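# Retrieve spanner from under battery guard into tray

## Task

Pull the spanner out from beneath the transparent guard over the UPS batteries and leave it lying flat in the tray. The exposed battery terminals and the link between them remain energized even though the breaker is off. The task fails if the spanner ever bridges any two of them or if any part of the robot contacts one. The hook on the bench is insulated and can safely be used as a tool. Nothing may end up fallen or left off the table.

## Robot and tools

Robot: two arms, left_arm and right_arm, each with a two-finger gripper. In the scene frame the origin sits at table-top height midway between the nominal bases, +x points out over the table, +z points up, and left_arm is on the +y side. Calibrated bases: left_arm at (-0.021, +0.383, 0) m, right_arm at (+0.014, -0.429, 0) m, each with almost no yaw. Arm names do not match image sides.

Frames: every reported hand position, orientation, velocity and target is in that arm's own base frame. Fixed cameras and the table use the scene frame. Motion offsets use the axes of that arm's current Hand target. The gripper's fingers point along its +z and open and close along its x. end_effector_position is the point between the pads, and the fingertips extend 17.5 mm past it. A block about 10 cm long sticks out toward the gripper's -y and turns with it, so watch its clearance near the terminals.

Row layout (execute_actions and move): one flat list of 18 numbers covers both arms, always all 18 even if one arm is idle. The order is left dx, dy, dz, rx, ry, rz, left gripper position, force_limit, speed, then the same nine for the right arm. All values run from -1 to 1. dx..rz are an offset from the Hand target at the start of that action or move, not an absolute pose. 1.0 equals 0.6 m of translation, or 180 degrees for rx, ry, rz, which together form one rotation vector. Every row in a list counts from the same start, not from the row before it. Sending six zeros re-commands the current Hand target. Gripper position is absolute: +1 is open (50 mm gap), about -0.65 brings the pads together, and -1 means grip. force_limit runs from -1 (about 20 N) through 0 (102 N) to +1 (185 N). Gripper speed runs from -1 (20 mm/s) through 0 (85) to +1 (150). Both start at +1. To leave a gripper unchanged, repeat its last three numbers, because a 0 there is a real command.

execute_actions(actions, cameras): actions is a list of actions. Each action is up to 15 rows, one per 1/30 s step, and the last row is held if there are fewer. An empty list returns images and the scene number. cameras takes names, ["all"] or [].

move(target, speed, blend, stop_force, zero, blocking, cameras): drives straight-line paths toward the offset in one row, or through up to 15 rows, all measured from the same Hand targets. speed is in m/s, from 0.002 to 3.6 with default 0.25, and can be one value or one per target. blend is a corner radius in m. stop_force is in N, from 3 to 120, applies to both arms, and ends an arm's path when it feels that much push. Use it slowly for touching down, and leave it out when backing off a contact. zero re-zeros the force reading first and is used only with stop_force. blocking=false returns early and cannot be combined with stop_force. Paths do not avoid obstacles. Keep paths away from an arm's own base. The result adds a move: line such as done, off_target, moving, held or fault, plus any limits (paced = the pose was clipped, held = steps were withheld).

wait(seconds 0 to 10) lets time pass. stop brakes a running move. zoom_image(camera, region [x0,y0,x1,y1], at most 504 by 504 px) enlarges part of the latest image. zero_wrist_force(arm) re-zeros the wrist sensor. finished_scene(scene) ends the scene and cannot be undone.

Cameras: cam_head_left, cam_head_right, cam_high, cam_left_wrist, cam_right_wrist, each 672x504.

Results: Hand target is the last commanded pose after clipping. The gripper may settle a little short of it, and the next command asks for it again. object_status codes: 0 = fingers moving, 1 = blocked while opening, 2 = blocked while closing (a grip), 3 = reached the commanded position or pads met. Gripper opening in mm is about (250 - position_measured) x 0.202. Wrist force and torque are given in the gripper's own axes. Joint torques include the arm's own weight. A MOTOR HOT line warns that overheating is near.

Cautions: orientation commands are clipped to within 32 degrees of the present orientation per step. Arms are stiff, so aiming even slightly past a firm contact, or a contact torque at a limit (wrists 26.6 N m), or about 150 N of outside force causes a 10 s fault stop. Any clash between the arms can fail the scene. Keep the spanner and the grippers clear of the bare terminals and link at all times. Drag or lift the spanner out, for example with the insulated hook, without letting it bridge two terminals. Avoid drops, slams and loose parts falling. Thinking time lets the scene keep running.

Each tool is called after "Emit:" as name([rows], argument=value, ...), one row to a line, values as JSON.

## Session

Emit:
execute_actions(actions=[])

Scene clock: 0.00 s.
left_arm: end_effector_position=(+0.6114, -0.2524, +0.1422) position_measured=3 object_status=3 end_effector_quat_wxyz=(+0.265, +0.684, +0.670, +0.112) | right_arm: end_effector_position=(+0.3066, +0.1407, +0.2869) position_measured=3 object_status=3 end_effector_quat_wxyz=(+0.223, +0.856, +0.457, -0.093)
Joint positions: left_arm=[-0.651 -1.268 2.004 -2.875 -1.43 -0.589] | right_arm=[4.212 -1.304 -1.88 -1.942 1.305 1.716]
Joint velocities: within noise
Joint torques (N m): no reading
Wrist force (N): no reading
Wrist torque (N m): no reading
Wrist force, peak (N): no reading
Hand target: left_arm +0.6114, -0.2524, +0.1422; +0.265, +0.684, +0.670, +0.112 | right_arm +0.3066, +0.1407, +0.2869; +0.223, +0.856, +0.457, -0.093
Tool commands: left_gripper/position=+1.0 left_gripper/force_limit=+1.0 left_gripper/speed=+1.0 right_gripper/position=+1.0 right_gripper/force_limit=+1.0 right_gripper/speed=+1.0
camera_calibration:
cam_left_wrist: T_world_to_cam=[[0.0754063, 0.979032, -0.189234, 0.238649], [0.633538, 0.0995103, 0.767286, -0.453628], [0.770029, -0.177745, -0.61275, -0.295793], [0, 0, 0, 1]] pos_world=[0.497164, -0.241081, 0.211975]
cam_right_wrist: T_world_to_cam=[[0.552247, 0.747139, -0.369874, -0.160472], [0.768183, -0.283658, 0.573963, -0.342239], [0.323912, -0.6011, -0.730589, 0.326101], [0, 0, 0, 1]] pos_world=[0.245894, 0.218835, 0.375324]

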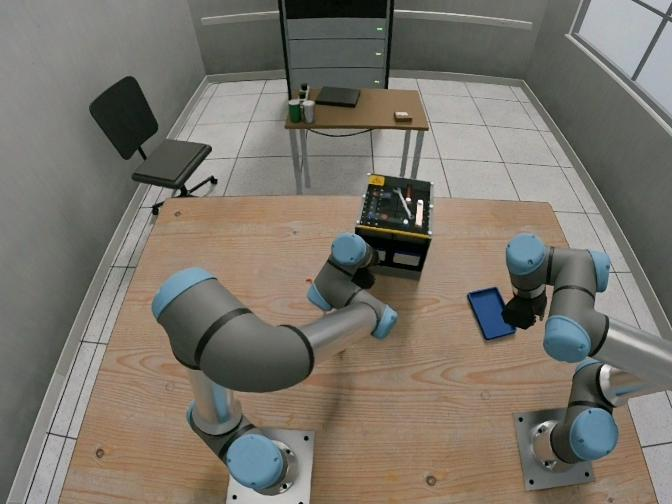

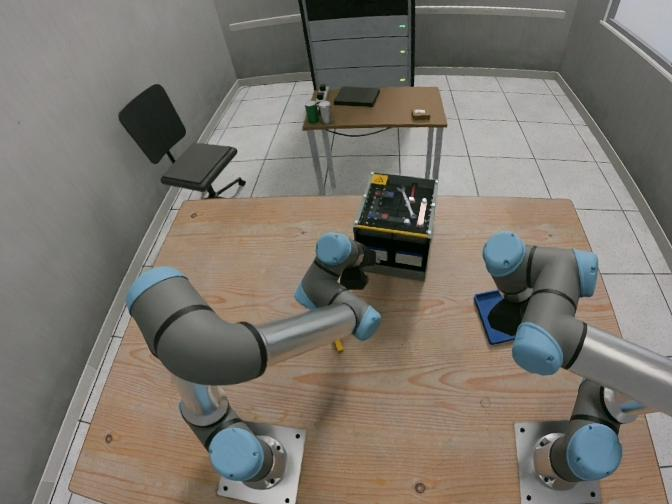

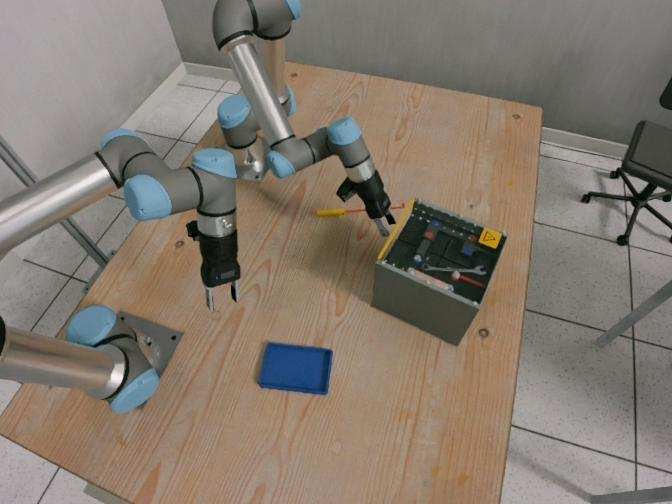

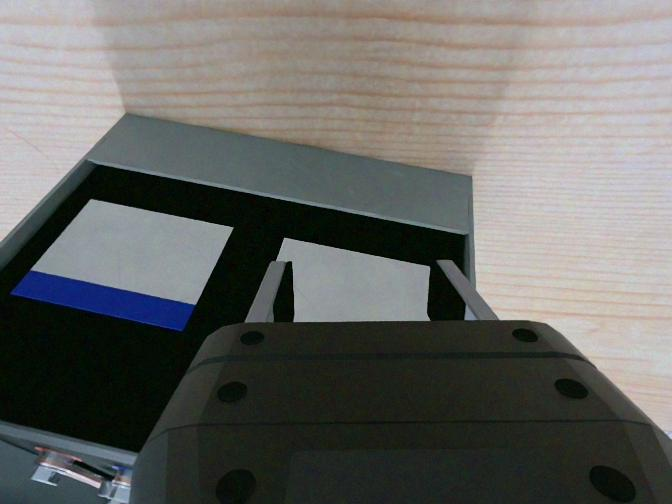

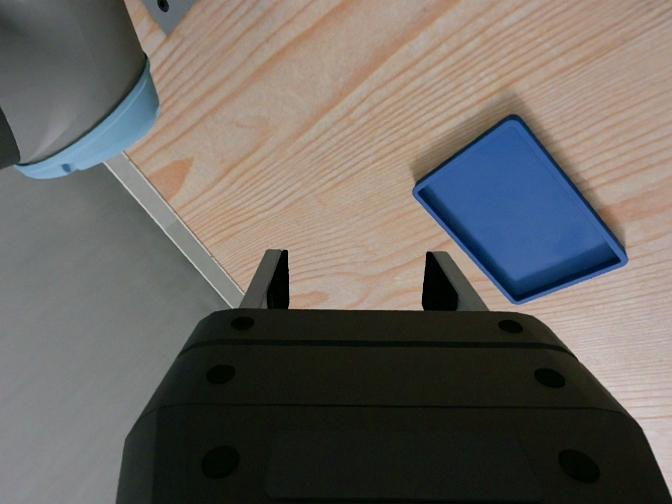

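Emit:
zoom_image(camera="cam_high", region=[360, 190, 520, 350])

Emit:
zoom_image(camera="cam_high", region=[300, 170, 430, 260])

Emit:
zoom_image(camera="cam_head_right", region=[320, 160, 480, 300])

Emit:
zoom_image(camera="cam_head_left", region=[280, 160, 460, 320])

Scaled by 3.150 from the camera's 672x504 image, which has a finer 960x720 frame.

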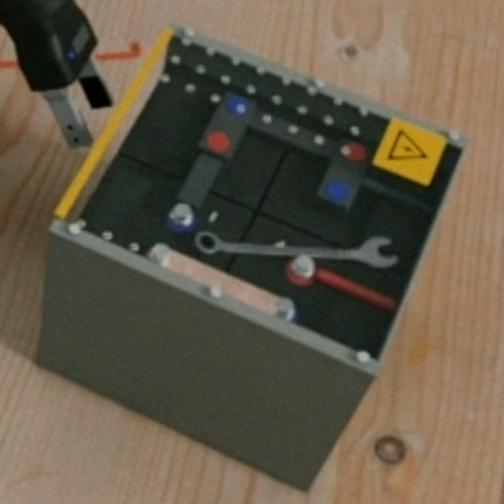

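Scaled by 3.877 from the camera's 672x504 image, which has a finer 960x720 frame.

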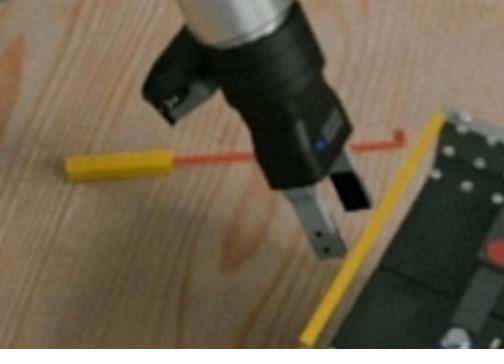

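Scaled by 3.150 from the camera's 672x504 image, which has a finer 960x720 frame.

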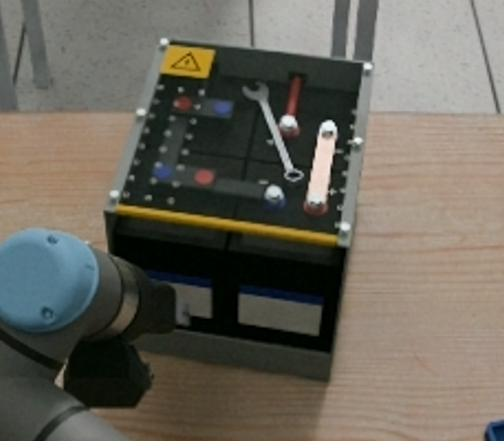

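Scaled by 2.800 from the camera's 672x504 image, which has a finer 960x720 frame.

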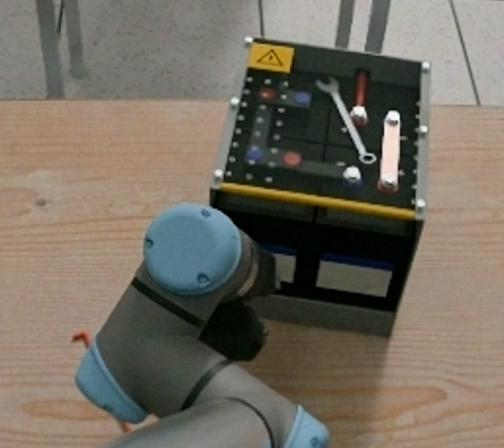

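Emit:
move([
  [0.0188,-0.0943,-0.3382,0,0,0,1,1,1, 0,0,0,0,0,0,1,1,1],
  [0.0723,-0.2552,-0.3297,0.1439,-0.2090,0.8228,1,1,1, 0,0,0,0,0,0,1,1,1],
], speed=[0.25,0.5], blend=0.03, cameras=["all"])

Scene clock: 6.67 s.
left_arm: end_effector_position=(+0.3828, -0.1742, +0.2201) position_measured=3 object_status=3 end_effector_quat_wxyz=(+0.000, +0.843, -0.537, +0.000) | right_arm: end_effector_position=(+0.3066, +0.1407, +0.2869) position_measured=3 object_status=3 end_effector_quat_wxyz=(+0.223, +0.856, +0.457, -0.093)
Joint positions: left_arm=[-0.75 -1.76 2.019 -1.83 -1.57 1.955] | right_arm=[4.212 -1.304 -1.88 -1.942 1.305 1.716]
Joint torques (N m): left_arm=[1.48 -27.85 -28.43 -4.26 -0.81 2.36] | right_arm=[-0.06 12.32 27.36 1.91 -0.54 0.11]
Wrist force (N): left_arm=[0.2 -2.0 -0.8] | right_arm=[0.3 0.4 -0.2]
Wrist torque (N m): left_arm=[-0.04 0.02 0.12] | right_arm=[0.04 -0.04 0.00]
Wrist force, peak (N): left_arm=[-0.2 1.0 3.3] | right_arm=[0.6 0.0 -0.2]
Hand target: left_arm +0.3828, -0.1742, +0.2201; +0.000, +0.843, -0.537, +0.000 | right_arm +0.3066, +0.1407, +0.2869; +0.223, +0.856, +0.457, -0.093
Off the commanded pose: left_arm 0.000 m, 0 deg | right_arm 0.000 m, 0 deg.
move: done
camera_calibration:
cam_left_wrist: T_world_to_cam=[[0.417613, -0.908576, 0.00940212, -0.309517], [-0.856132, -0.39, 0.339024, 0.202859], [-0.304362, -0.14963, -0.940731, 0.430165], [0, 0, 0, 1]] pos_world=[0.433859, -0.137739, 0.338806]
cam_right_wrist: T_world_to_cam=[[0.552247, 0.747139, -0.369874, -0.160472], [0.768183, -0.283658, 0.573963, -0.342239], [0.323912, -0.6011, -0.730589, 0.326101], [0, 0, 0, 1]] pos_world=[0.245894, 0.218835, 0.375324]

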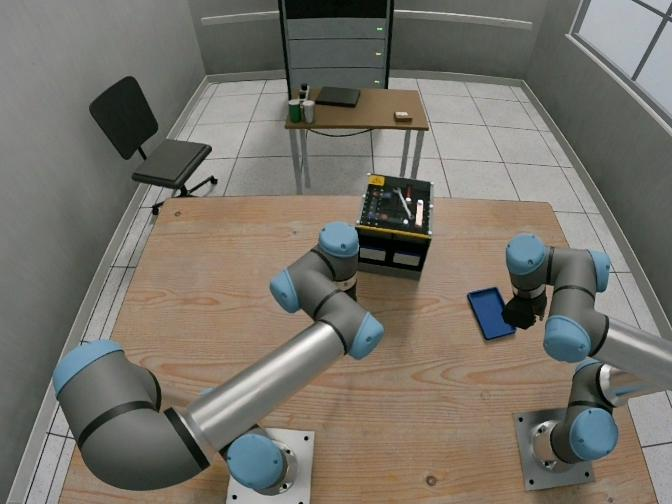

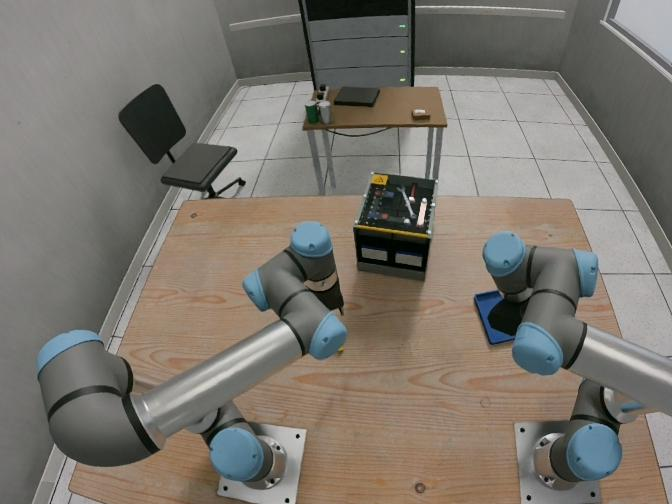

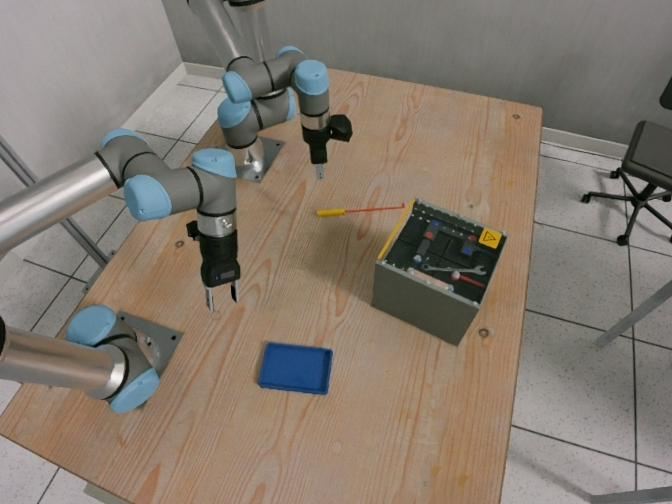

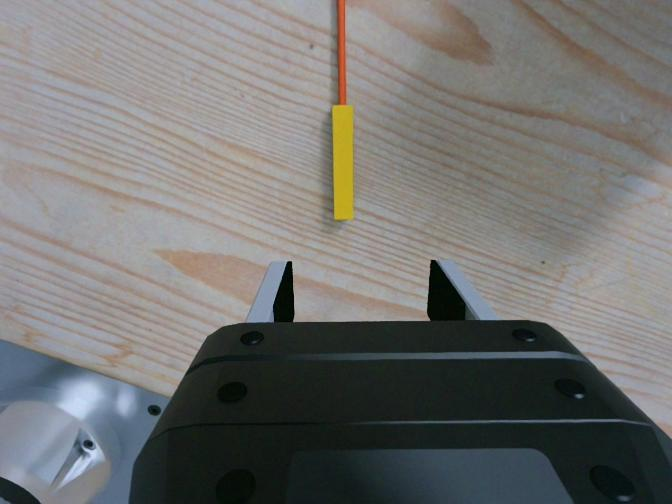

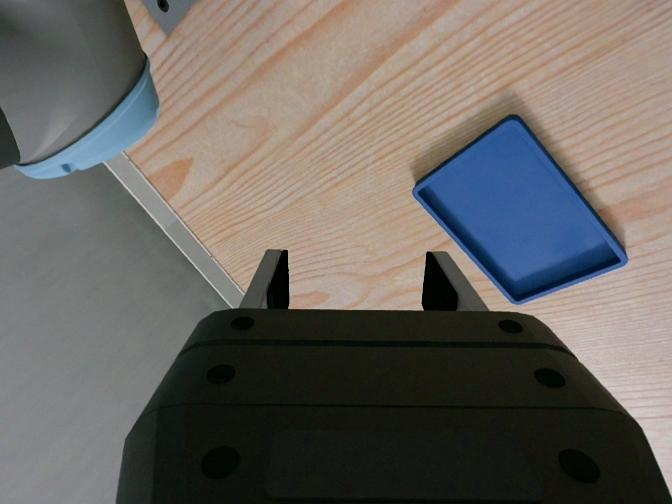

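Emit:
move([
  [-0.0022,0,0.305,0,0,0,0.3,0,0, 0,0,0,0,0,0,1,1,1],
  [-0.0022,0,0.3325,0,0,0,0.3,0,0, 0,0,0,0,0,0,1,1,1],
], speed=[0.2,0.05], cameras=["cam_left_wrist","cam_head_left","cam_head_right"])

Emit:
zoom_image(camera="cam_head_left", region=[340, 160, 450, 290])

Emit:
zoom_image(camera="cam_head_right", region=[340, 160, 450, 290])

Scene clock: 9.03 s.
left_arm: end_effector_position=(+0.3822, -0.1728, +0.0206) position_measured=107 object_status=3 end_effector_quat_wxyz=(+0.000, +0.843, -0.537, +0.000) | right_arm: end_effector_position=(+0.3066, +0.1407, +0.2869) position_measured=3 object_status=3 end_effector_quat_wxyz=(+0.223, +0.856, +0.457, -0.093)
Joint positions: left_arm=[-0.748 -1.45 2.34 -2.459 -1.57 1.957] | right_arm=[4.212 -1.304 -1.88 -1.942 1.305 1.716]
Joint torques (N m): left_arm=[-3.32 -33.23 -24 -3.52 -1.71 -0.26] | right_arm=[-0.26 12.05 27.4 1.95 -0.53 0.08]
Wrist force (N): left_arm=[0.1 -1.8 -1.0] | right_arm=[0.3 0.2 0.0]
Wrist torque (N m): left_arm=[-0.02 0.04 -0.02] | right_arm=[0.03 -0.03 0.01]
Wrist force, peak (N): left_arm=[0.3 -1.9 -4.1] | right_arm=[0.1 0.5 -0.4]
Hand target: left_arm +0.3822, -0.1728, +0.0206; +0.000, +0.843, -0.537, +0.000 | right_arm +0.3066, +0.1407, +0.2869; +0.223, +0.856, +0.457, -0.093
Off the commanded pose: left_arm 0.000 m, 0 deg | right_arm 0.000 m, 0 deg.
move: done
camera_calibration:
cam_left_wrist: T_world_to_cam=[[0.417352, -0.908699, 0.00912566, -0.306026], [-0.85619, -0.38983, 0.339075, 0.270654], [-0.304559, -0.149327, -0.940715, 0.242672], [0, 0, 0, 1]] pos_world=[0.43336, -0.136339, 0.139306]
Images, in order (width x height): cam_head_left 672x504, cam_head_right 672x504, cam_left_wrist 672x504.

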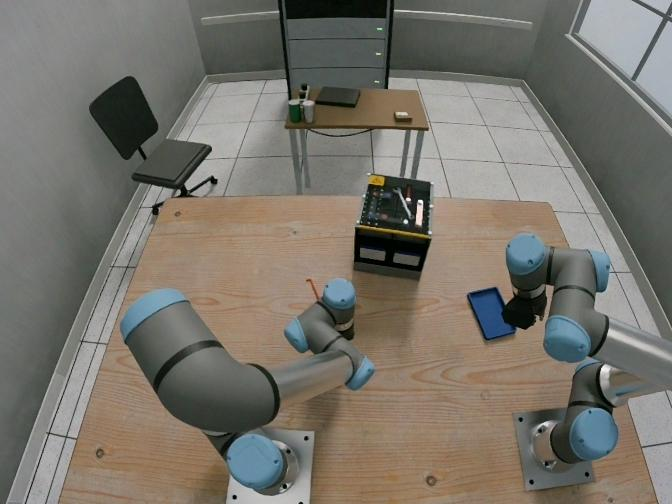

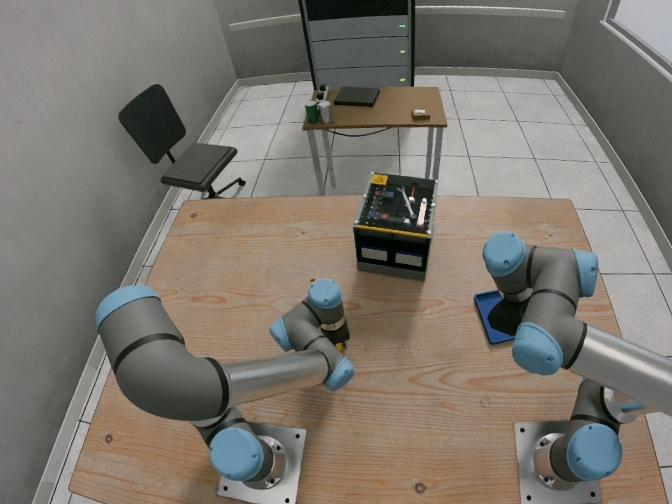

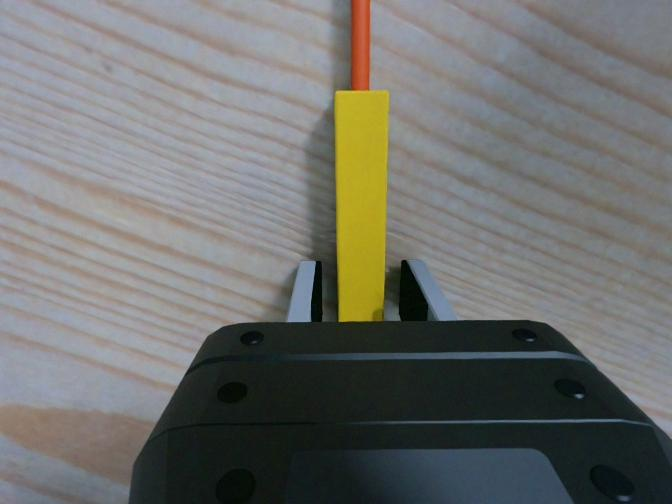

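Scaled by 3.877 from the camera's 672x504 image, which has a finer 960x720 frame.

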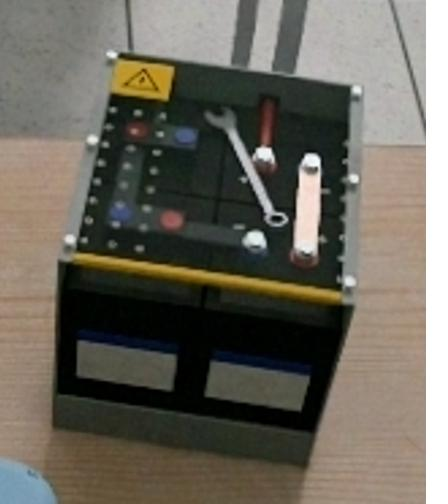

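Scaled by 3.877 from the camera's 672x504 image, which has a finer 960x720 frame.

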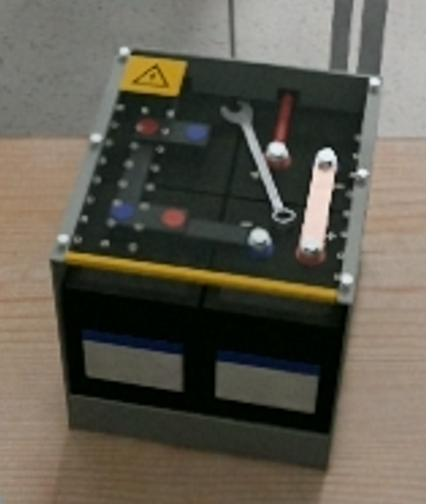

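Emit:
move(target=[0,0,0,0,0,0,-1,0,0, 0,0,0,0,0,0,1,1,1], speed=0.05)

Emit:
wait(seconds=0.5, cameras=["cam_high"])

Emit:
zoom_image(camera="cam_high", region=[370, 190, 520, 320])

Emit:
zoom_image(camera="cam_high", region=[300, 170, 420, 260])

Scene clock: 9.73 s.
left_arm: end_effector_position=(+0.3822, -0.1728, +0.0206) position_measured=176 object_status=2 end_effector_quat_wxyz=(+0.000, +0.843, -0.537, +0.000) | right_arm: end_effector_position=(+0.3066, +0.1407, +0.2869) position_measured=3 object_status=3 end_effector_quat_wxyz=(+0.223, +0.856, +0.457, -0.093)
Joint positions: left_arm=[-0.748 -1.45 2.34 -2.459 -1.57 1.957] | right_arm=[4.212 -1.304 -1.88 -1.942 1.305 1.716]
Joint torques (N m): left_arm=[-4.65 -36.66 -23.44 -4.15 -1.77 -1.34] | right_arm=[-0.23 11.95 27.06 1.91 -0.47 0.04]
Wrist force (N): left_arm=[-0.1 -1.9 -0.7] | right_arm=[0.3 0.2 -0.2]
Wrist torque (N m): left_arm=[-0.04 0.07 -0.02] | right_arm=[0.02 -0.04 0.00]
Wrist force, peak (N): left_arm=[-0.5 -2.0 -0.9] | right_arm=[0.5 0.1 -0.3]
Hand target: left_arm +0.3822, -0.1728, +0.0206; +0.000, +0.843, -0.537, +0.000 | right_arm +0.3066, +0.1407, +0.2869; +0.223, +0.856, +0.457, -0.093
Off the commanded pose: left_arm 0.000 m, 0 deg | right_arm 0.000 m, 0 deg.
move: done

Scene clock: 10.23 s.
left_arm: end_effector_position=(+0.3822, -0.1728, +0.0206) position_measured=176 object_status=2 end_effector_quat_wxyz=(+0.000, +0.843, -0.537, +0.000) | right_arm: end_effector_position=(+0.3066, +0.1407, +0.2869) position_measured=3 object_status=3 end_effector_quat_wxyz=(+0.223, +0.856, +0.457, -0.093)
Joint positions: left_arm=[-0.748 -1.45 2.34 -2.459 -1.57 1.957] | right_arm=[4.212 -1.304 -1.88 -1.942 1.305 1.716]
Joint torques (N m): left_arm=[-5.2 -38.32 -19.75 -3.34 -1.64 -1.31] | right_arm=[-0.13 12.21 28.11 1.94 -0.51 0.14]
Wrist force (N): left_arm=[0.0 -1.8 -0.5] | right_arm=[0.2 -0.2 0.0]
Wrist torque (N m): left_arm=[-0.04 0.07 -0.02] | right_arm=[-0.03 -0.02 0.00]
Wrist force, peak (N): left_arm=[0.0 -2.1 -0.6] | right_arm=[0.1 0.6 -0.1]
Hand target: left_arm +0.3822, -0.1728, +0.0206; +0.000, +0.843, -0.537, +0.000 | right_arm +0.3066, +0.1407, +0.2869; +0.223, +0.856, +0.457, -0.093
Tool commands: left_gripper/position=-1.0 left_gripper/force_limit=+0.0 left_gripper/speed=+0.0 right_gripper/position=+1.0 right_gripper/force_limit=+1.0 right_gripper/speed=+1.0
Off the commanded pose: left_arm 0.000 m, 0 deg | right_arm 0.000 m, 0 deg.
wait: 0.50 s; at rest by 0.17 s
Images, in order (width x height): cam_high 672x504.

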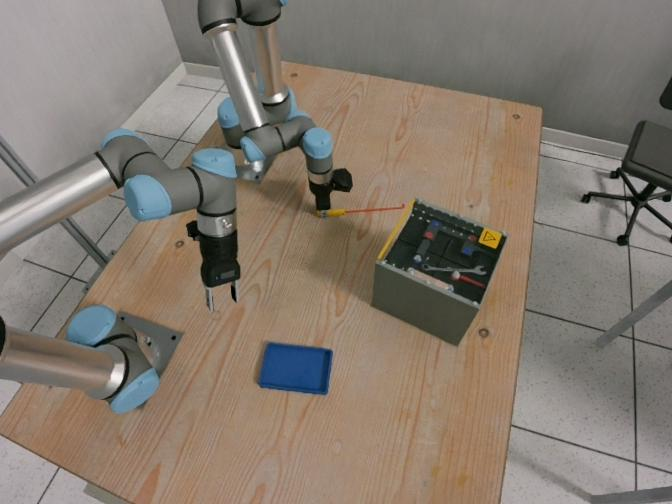

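Scaled by 3.360 from the camera's 672x504 image, which has a finer 960x720 frame.

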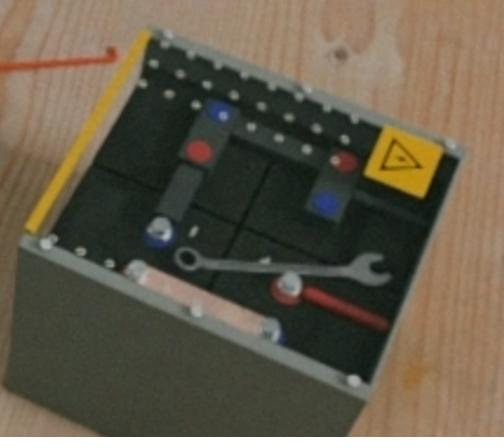

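Scaled by 4.200 from the camera's 672x504 image, which has a finer 960x720 frame.

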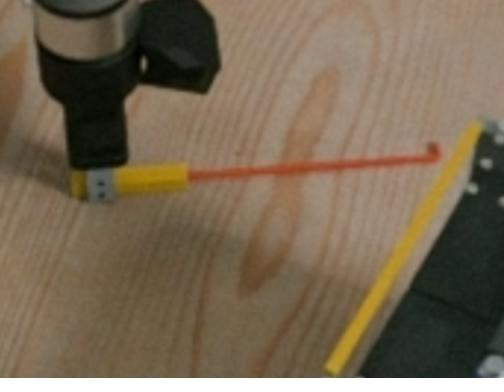

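Emit:
zoom_image(camera="cam_high", region=[400, 240, 490, 300])

Emit:
wait(seconds=0, cameras=["cam_head_left","cam_head_right"])

Emit:
zoom_image(camera="cam_head_left", region=[385, 180, 435, 240])

Emit:
zoom_image(camera="cam_head_right", region=[390, 180, 440, 240])

Scaled by 5.600 from the camera's 672x504 image, which has a finer 960x720 frame.

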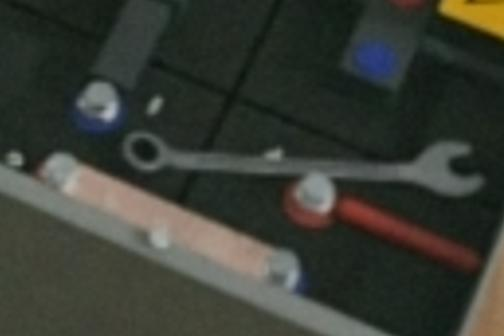

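Scene clock: 13.97 s.
left_arm: end_effector_position=(+0.3822, -0.1728, +0.0206) position_measured=176 object_status=2 end_effector_quat_wxyz=(+0.000, +0.843, -0.537, +0.000) | right_arm: end_effector_position=(+0.3066, +0.1407, +0.2869) position_measured=3 object_status=3 end_effector_quat_wxyz=(+0.223, +0.856, +0.457, -0.093)
Joint positions: left_arm=[-0.748 -1.45 2.34 -2.459 -1.57 1.957] | right_arm=[4.212 -1.304 -1.88 -1.942 1.305 1.716]
Joint torques (N m): left_arm=[-5.19 -37.37 -16.44 -2.05 -0.63 -1.54] | right_arm=[-0.26 12.13 27.16 1.95 -0.49 -0.02]
Wrist force (N): left_arm=[-0.1 -2.0 -0.7] | right_arm=[0.2 -0.1 0.2]
Wrist torque (N m): left_arm=[-0.06 0.08 -0.02] | right_arm=[-0.02 -0.02 0.00]
Wrist force, peak (N): left_arm=[0.0 -2.1 -0.5] | right_arm=[0.6 0.2 0.2]
Hand target: left_arm +0.3822, -0.1728, +0.0206; +0.000, +0.843, -0.537, +0.000 | right_arm +0.3066, +0.1407, +0.2869; +0.223, +0.856, +0.457, -0.093
Tool commands: left_gripper/position=-1.0 left_gripper/force_limit=+0.0 left_gripper/speed=+0.0 right_gripper/position=+1.0 right_gripper/force_limit=+1.0 right_gripper/speed=+1.0
Off the commanded pose: left_arm 0.000 m, 0 deg | right_arm 0.000 m, 0 deg.
Images, in order (width x height): cam_head_left 672x504, cam_head_right 672x504.

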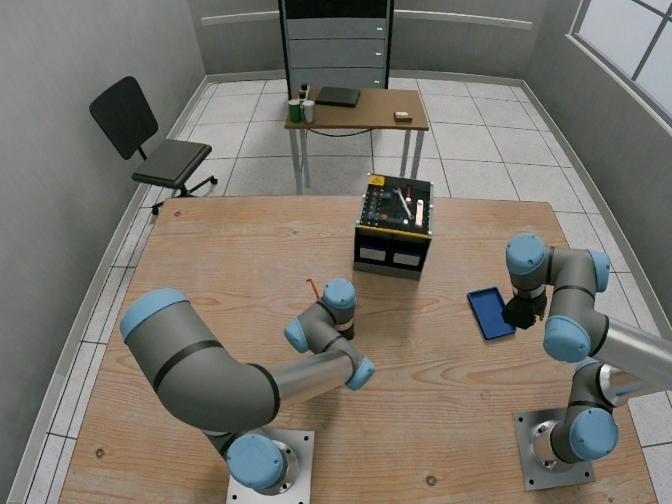

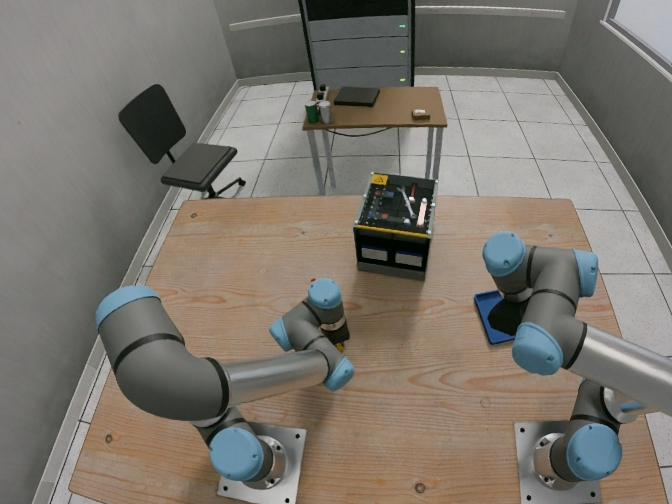

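Scaled by 8.400 from the camera's 672x504 image, which has a finer 960x720 frame.

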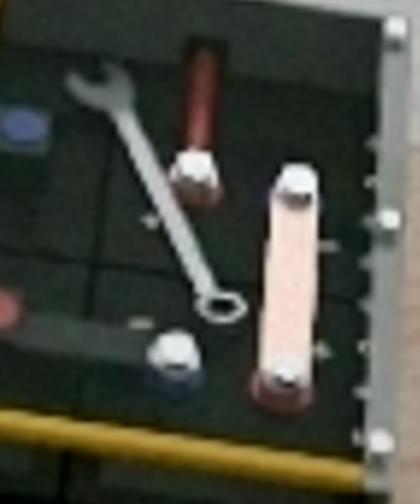

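Scaled by 8.400 from the camera's 672x504 image, which has a finer 960x720 frame.

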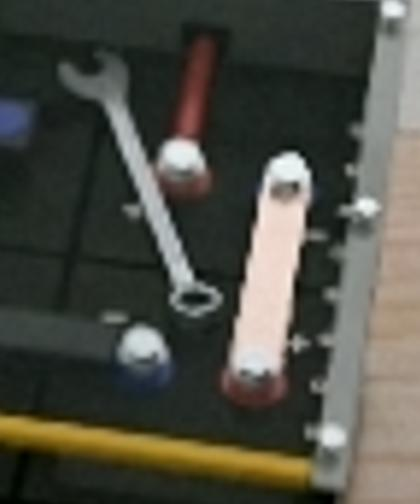

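Emit:
move([
  [0,0,0,0,0,0,-1,0,0, 0.2258,0.1452,-0.1817,0.1910,-0.0998,0.8475,1,1,1],
  [0,0,0,0,0,0,-1,0,0, 0.6510,0.2283,-0.2155,0.1910,-0.0998,0.8475,1,1,1],
], speed=[0.5,0.2], blend=0.03, cameras=["cam_right_wrist","cam_high"])

Emit:
zoom_image(camera="cam_right_wrist", region=[120, 0, 560, 330])

Scene clock: 20.53 s.
left_arm: end_effector_position=(+0.3822, -0.1728, +0.0206) position_measured=176 object_status=2 end_effector_quat_wxyz=(+0.000, +0.843, -0.537, +0.000) | right_arm: end_effector_position=(+0.6342, +0.4244, +0.3000) position_measured=3 object_status=3 end_effector_quat_wxyz=(+0.000, -0.640, +0.769, +0.000)
Joint positions: left_arm=[-0.748 -1.45 2.34 -2.459 -1.57 1.957] | right_arm=[3.907 -2.243 -0.734 -1.735 1.571 4.09]
Joint torques (N m): left_arm=[-5.03 -37.49 -16.61 -1.93 0.7 -1.67] | right_arm=[-6.33 40.68 38.16 4.93 1.51 -1.18]
Wrist force (N): left_arm=[-0.1 -1.7 -0.7] | right_arm=[0.2 -0.6 -0.2]
Wrist torque (N m): left_arm=[-0.02 0.08 -0.03] | right_arm=[-0.19 -0.24 0.23]
Wrist force, peak (N): left_arm=[0.0 -2.2 -0.6] | right_arm=[-2.7 -2.4 0.8]
Hand target: left_arm +0.3822, -0.1728, +0.0206; +0.000, +0.843, -0.537, +0.000 | right_arm +0.6342, +0.4245, +0.2999; +0.000, -0.640, +0.769, +0.000
Off the commanded pose: left_arm 0.000 m, 0 deg | right_arm 0.000 m, 0 deg.
move: done
camera_calibration:
cam_right_wrist: T_world_to_cam=[[-0.167213, -0.985916, -0.0031357, 0.533293], [-0.927205, 0.156173, 0.340442, 0.437702], [-0.335157, 0.0598338, -0.94026, 0.600458], [0, 0, 0, 1]] pos_world=[0.696261, 0.421497, 0.417247]
Images, in order (width x height): cam_high 672x504, cam_right_wrist 672x504.

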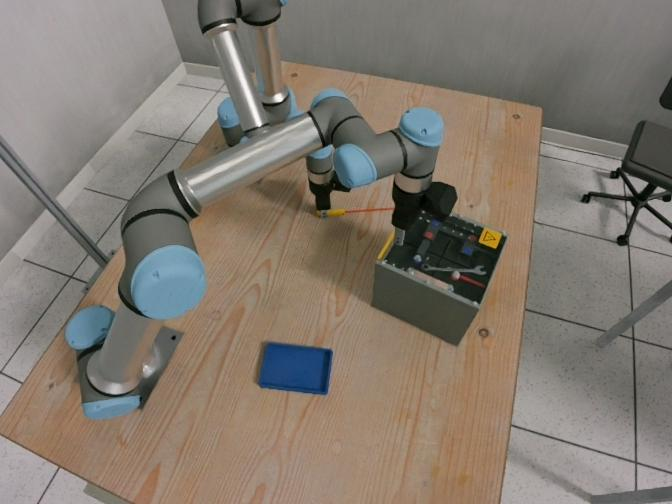

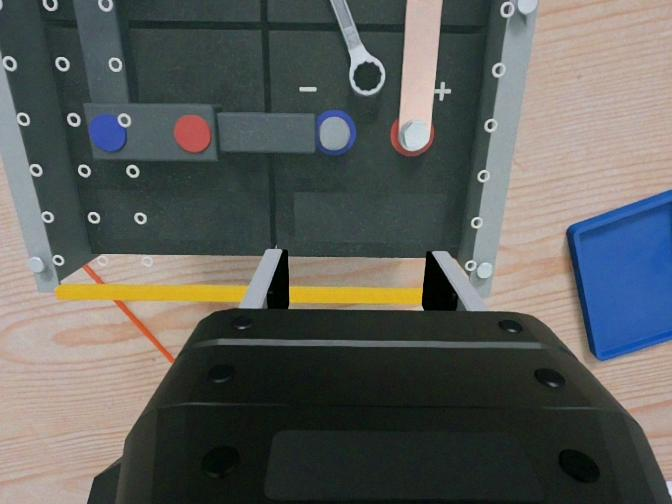

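Scaled by 1.145 from the camera's 672x504 image, which has a finer 960x720 frame.

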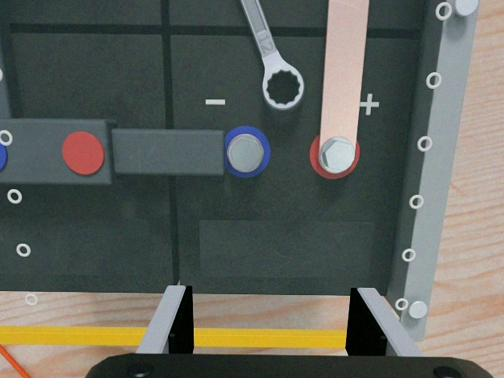

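Emit:
zoom_image(camera="cam_right_wrist", region=[280, 0, 460, 180])

Scaled by 2.800 from the camera's 672x504 image, which has a finer 960x720 frame.

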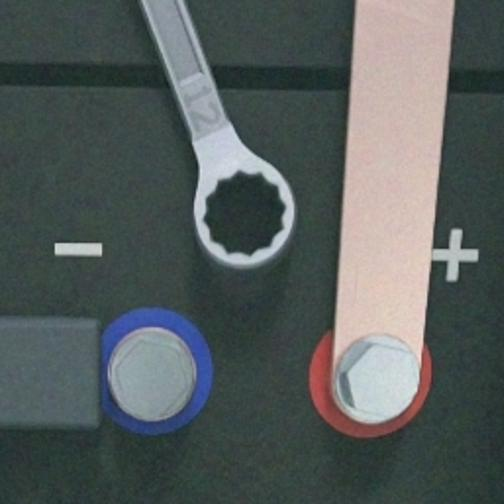

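Emit:
move([
  [0,0,-0.4657,0,0,0,-1,0,0, 0.2833,0.3333,-0.1667,0,0,0,1,1,1],
  [0.4440,-0.2440,-0.4657,0,0,0.1886,-1,0,0, 0.2833,0.3333,-0.1667,0,0,0,1,1,1],
], speed=0.2, blend=0.03, cameras=["cam_high","cam_left_wrist","cam_head_right"])

Scene clock: 27.30 s.
left_arm: end_effector_position=(+0.6275, -0.3526, +0.2999) position_measured=176 object_status=2 end_effector_quat_wxyz=(+0.000, -0.650, +0.760, +0.000) end_effector_velocity=(+0.001, -0.001, +0.001) end_effector_angular_velocity=(-0.003, -0.002, -0.003) | right_arm: end_effector_position=(+0.4067, +0.2937, +0.3999) position_measured=3 object_status=3 end_effector_quat_wxyz=(+0.000, -0.640, +0.769, +0.000)
Joint positions: left_arm=[-0.699 -1.036 0.956 -1.491 -1.57 2.599] | right_arm=[4.036 -1.567 -1.392 -1.754 1.571 4.219]
Joint velocities: left_arm=[0 0.002 -0.005 0 -0.001 0.003] | right_arm=[within noise]
Joint torques (N m): left_arm=[-4.49 -41.96 -33.34 -3.02 -1.94 2.46] | right_arm=[-11.36 12.32 36.03 6.01 0.07 -1.99]
Wrist force (N): left_arm=[0.4 -2.0 -0.8] | right_arm=[0.3 -0.5 -0.6]
Wrist torque (N m): left_arm=[-0.11 -0.01 0.13] | right_arm=[-0.20 -0.24 0.13]
Wrist force, peak (N): left_arm=[1.7 -5.1 -0.6] | right_arm=[-2.2 -3.1 0.7]
Hand target: left_arm +0.6275, -0.3527, +0.2998; +0.000, -0.650, +0.760, +0.000 | right_arm +0.4067, +0.2937, +0.3999; +0.000, -0.640, +0.769, +0.000
Off the commanded pose: left_arm 0.000 m, 0 deg | right_arm 0.000 m, 0 deg.
move: done
camera_calibration:
cam_left_wrist: T_world_to_cam=[[-0.160875, -0.986929, 0.00953491, -0.239315], [-0.927888, 0.15453, 0.339329, 0.552742], [-0.336367, 0.0457423, -0.94062, 0.642113], [0, 0, 0, 1]] pos_world=[0.690368, -0.350974, 0.418705]
Images, in order (width x height): cam_head_right 672x504, cam_high 672x504, cam_left_wrist 672x504.

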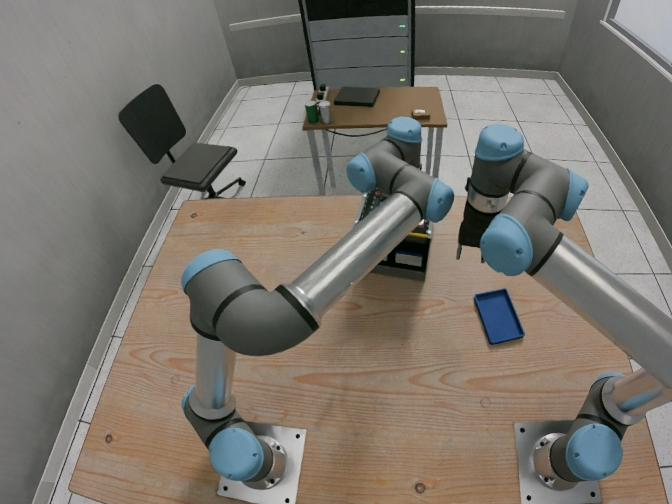

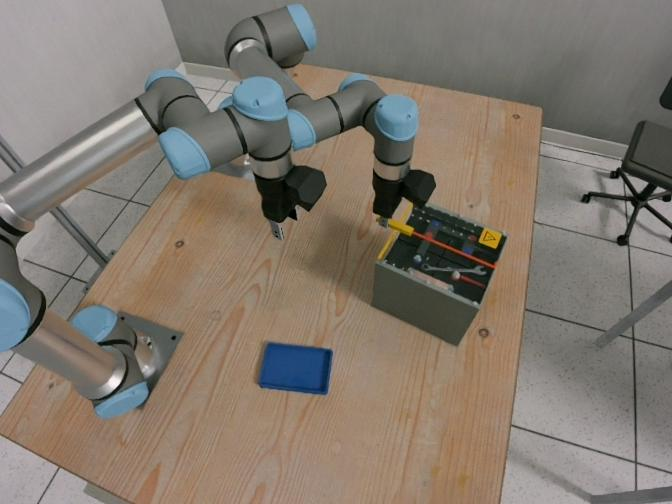

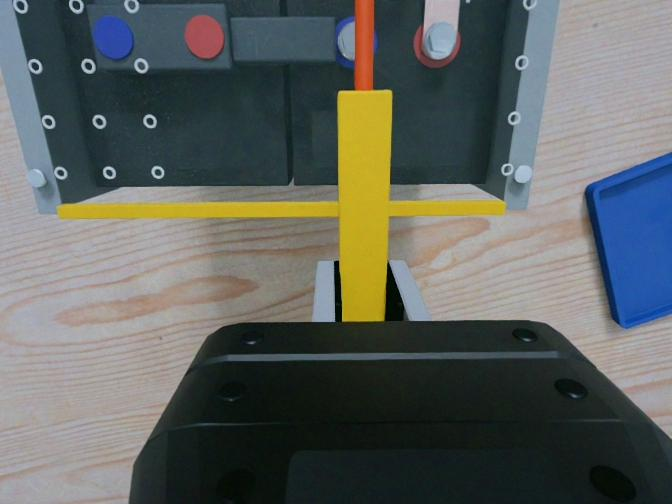

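Emit:
move(target=[0,0,0.0625,0,0,0,-1,0,0, 0,0,0,0,0,0,1,1,1], speed=0.1)

Emit:
move(target=[0,0,0.02,0,0,0,-1,0,0, 0,0,0,0,0,0,1,1,1], speed=0.01, stop_force=5, cameras=["cam_high","cam_left_wrist"])

Scene clock: 28.90 s.
left_arm: end_effector_position=(+0.6274, -0.3527, +0.2624) position_measured=176 object_status=2 end_effector_quat_wxyz=(+0.000, -0.650, +0.760, +0.000) | right_arm: end_effector_position=(+0.4067, +0.2937, +0.3999) position_measured=3 object_status=3 end_effector_quat_wxyz=(+0.000, -0.640, +0.769, +0.000)
Joint positions: left_arm=[-0.699 -1.039 1.057 -1.588 -1.57 2.599] | right_arm=[4.036 -1.567 -1.392 -1.754 1.571 4.219]
Joint torques (N m): left_arm=[3.74 -54.83 -23.2 -4.22 -0.24 2.26] | right_arm=[-11.46 11.95 36.35 5.82 0.99 -1.86]
Wrist force (N): left_arm=[0.2 -1.8 -0.5] | right_arm=[0.3 -0.6 -0.3]
Wrist torque (N m): left_arm=[-0.04 0.03 0.09] | right_arm=[-0.21 -0.25 0.13]
Wrist force, peak (N): left_arm=[0.1 -2.1 -2.3] | right_arm=[0.5 -0.9 -0.6]
Hand target: left_arm +0.6275, -0.3527, +0.2623; +0.000, -0.650, +0.760, +0.000 | right_arm +0.4067, +0.2937, +0.3999; +0.000, -0.640, +0.769, +0.000
Off the commanded pose: left_arm 0.000 m, 0 deg | right_arm 0.000 m, 0 deg.
move: done

Scene clock: 30.37 s.
left_arm: end_effector_position=(+0.6275, -0.3527, +0.2555) position_measured=176 object_status=2 end_effector_quat_wxyz=(+0.000, -0.650, +0.760, +0.000) | right_arm: end_effector_position=(+0.4067, +0.2937, +0.3999) position_measured=3 object_status=3 end_effector_quat_wxyz=(+0.000, -0.640, +0.769, +0.000)
Joint positions: left_arm=[-0.699 -1.038 1.073 -1.605 -1.57 2.599] | right_arm=[4.036 -1.567 -1.392 -1.754 1.571 4.219]
Joint torques (N m): left_arm=[5.4 -46.89 -31.65 -1.43 0.98 1.57] | right_arm=[-11.12 12.17 36.14 5.69 0.97 -1.73]
Wrist force (N): left_arm=[-0.7 -2.2 -6.1] | right_arm=[0.4 -0.6 -0.7]
Wrist torque (N m): left_arm=[0.05 -0.01 0.06] | right_arm=[-0.21 -0.26 0.12]
Wrist force, peak (N): left_arm=[-2.0 7.0 -16.2] | right_arm=[0.4 -0.8 -0.7]
Hand target: left_arm +0.6275, -0.3527, +0.2556; +0.000, -0.650, +0.760, +0.000 (not the last commanded pose) | right_arm +0.4067, +0.2937, +0.3999; +0.000, -0.640, +0.769, +0.000
Off the commanded pose: left_arm 0.005 m, 0 deg | right_arm 0.000 m, 0 deg.
move: contact (left_arm)
camera_calibration:
cam_left_wrist: T_world_to_cam=[[-0.16125, -0.986869, 0.00938861, -0.238557], [-0.927749, 0.154821, 0.339577, 0.567756], [-0.336572, 0.0460466, -0.940531, 0.600472], [0, 0, 0, 1]] pos_world=[0.69037, -0.350975, 0.374205]
Images, in order (width x height): cam_high 672x504, cam_left_wrist 672x504.

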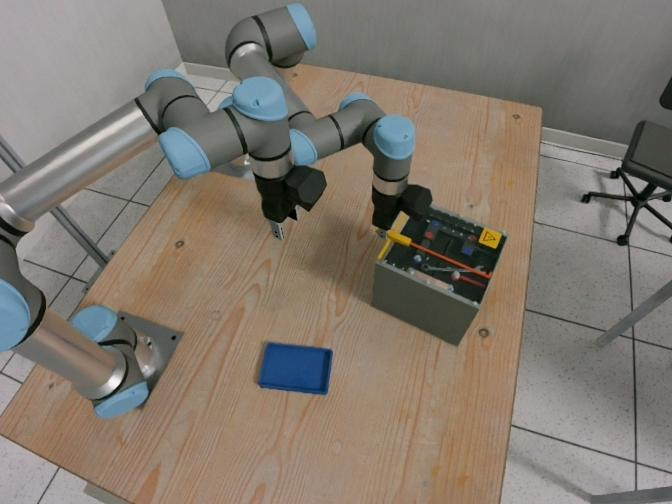

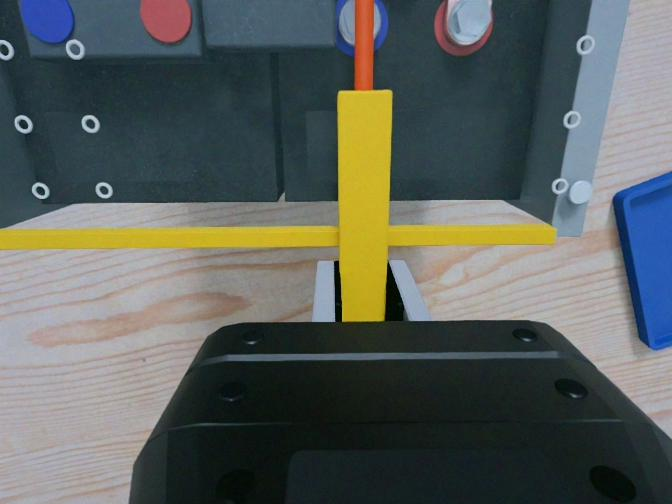

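Emit:
move(target=[0,0,-0.0005,0,0,0,0.3,0,-0.5, 0,0,0,0,0,0,1,1,1], speed=0.05)

Emit:
move([
  [0,0,-0.08,0,0,0,0.3,0,-0.5, 0,0,0,0,0,0,1,1,1],
  [0,0.2517,-0.1075,0,0,0,0.3,0,-0.5, 0,0,0,0,0,0,1,1,1],
  [0,0.2517,-0.1075,0.3849,-0.3849,0.3849,0.3,0,-0.5, 0,0,0,0,0,0,1,1,1],
], speed=[0.1,0.25,0.6], blend=[0.01,0.03,0], cameras=["all"])

Scene clock: 31.50 s.
left_arm: end_effector_position=(+0.6275, -0.3527, +0.2558) position_measured=107 object_status=3 end_effector_quat_wxyz=(+0.000, -0.650, +0.760, +0.000) | right_arm: end_effector_position=(+0.4067, +0.2937, +0.3999) position_measured=3 object_status=3 end_effector_quat_wxyz=(+0.000, -0.640, +0.769, +0.000)
Joint positions: left_arm=[-0.699 -1.038 1.073 -1.605 -1.57 2.599] | right_arm=[4.036 -1.567 -1.392 -1.754 1.571 4.219]
Joint torques (N m): left_arm=[4.97 -59.03 -31.26 -1.93 0.82 1.47] | right_arm=[-11.28 12.05 35.93 5.55 0.91 -1.62]
Wrist force (N): left_arm=[0.2 -1.8 -1.0] | right_arm=[0.1 -0.4 0.0]
Wrist torque (N m): left_arm=[0.00 0.03 0.08] | right_arm=[-0.18 -0.21 0.13]
Wrist force, peak (N): left_arm=[-0.7 -2.2 -6.2] | right_arm=[0.2 -0.9 -0.6]
Hand target: left_arm +0.6275, -0.3527, +0.2559; +0.000, -0.650, +0.760, +0.000 | right_arm +0.4067, +0.2937, +0.3999; +0.000, -0.640, +0.769, +0.000
Off the commanded pose: left_arm 0.000 m, 0 deg | right_arm 0.000 m, 0 deg.
move: done

Scene clock: 35.20 s.
left_arm: end_effector_position=(+0.4783, -0.3291, +0.3205) position_measured=107 object_status=3 end_effector_quat_wxyz=(+0.705, +0.055, +0.705, -0.055) | right_arm: end_effector_position=(+0.4067, +0.2937, +0.3999) position_measured=3 object_status=3 end_effector_quat_wxyz=(+0.000, -0.640, +0.769, +0.000)
Joint positions: left_arm=[-1.289 -1.221 2.276 -4.195 -0.438 4.713] | right_arm=[4.036 -1.567 -1.392 -1.754 1.571 4.219]
Joint torques (N m): left_arm=[-5.79 -17.53 -12.25 -2.75 -1 2.35] | right_arm=[-11.22 12.44 36.18 5.17 1.06 -1.41]
Wrist force (N): left_arm=[-1.4 -0.2 0.1] | right_arm=[0.3 -0.6 -0.4]
Wrist torque (N m): left_arm=[-0.17 -0.15 -0.15] | right_arm=[-0.21 -0.24 0.12]
Wrist force, peak (N): left_arm=[-0.1 -6.1 -3.0] | right_arm=[0.2 -1.1 -0.6]
Hand target: left_arm +0.4783, -0.3292, +0.3204; +0.705, +0.056, +0.705, -0.055 | right_arm +0.4067, +0.2937, +0.3999; +0.000, -0.640, +0.769, +0.000
Off the commanded pose: left_arm 0.000 m, 0 deg | right_arm 0.000 m, 0 deg.
move: done
camera_calibration:
cam_left_wrist: T_world_to_cam=[[-0.00946662, 0.00783696, -0.999924, 0.338233], [-0.188863, 0.981958, 0.00948417, 0.428274], [0.981958, 0.188938, -0.00781572, -0.272289], [0, 0, 0, 1]] pos_world=[0.351464, -0.371752, 0.332017]
cam_right_wrist: T_world_to_cam=[[-0.167189, -0.98592, -0.0030216, 0.366637], [-0.927177, 0.156184, 0.340514, 0.213111], [-0.335248, 0.0597318, -0.940235, 0.62602], [0, 0, 0, 1]] pos_world=[0.468761, 0.290797, 0.517147]

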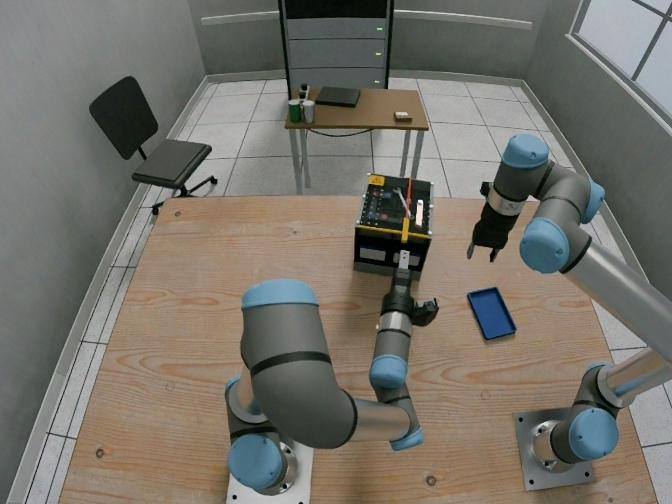

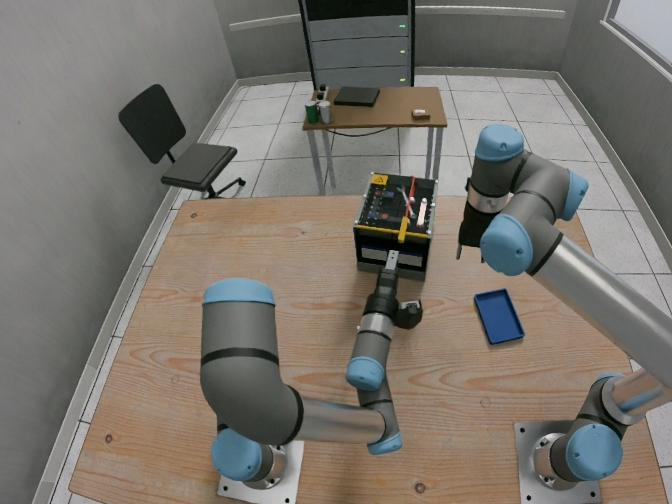

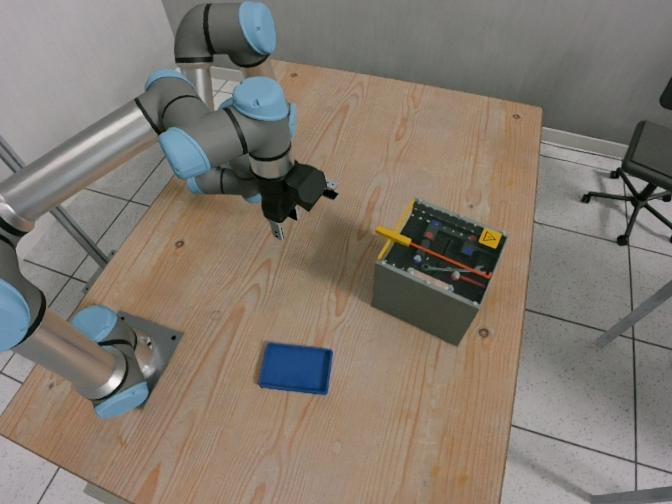

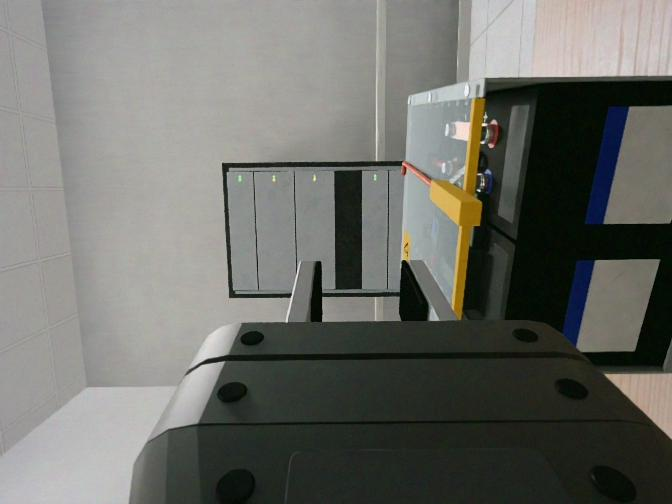

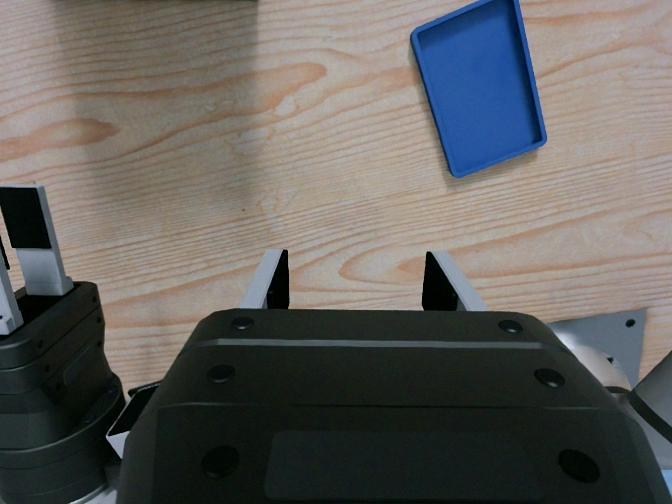

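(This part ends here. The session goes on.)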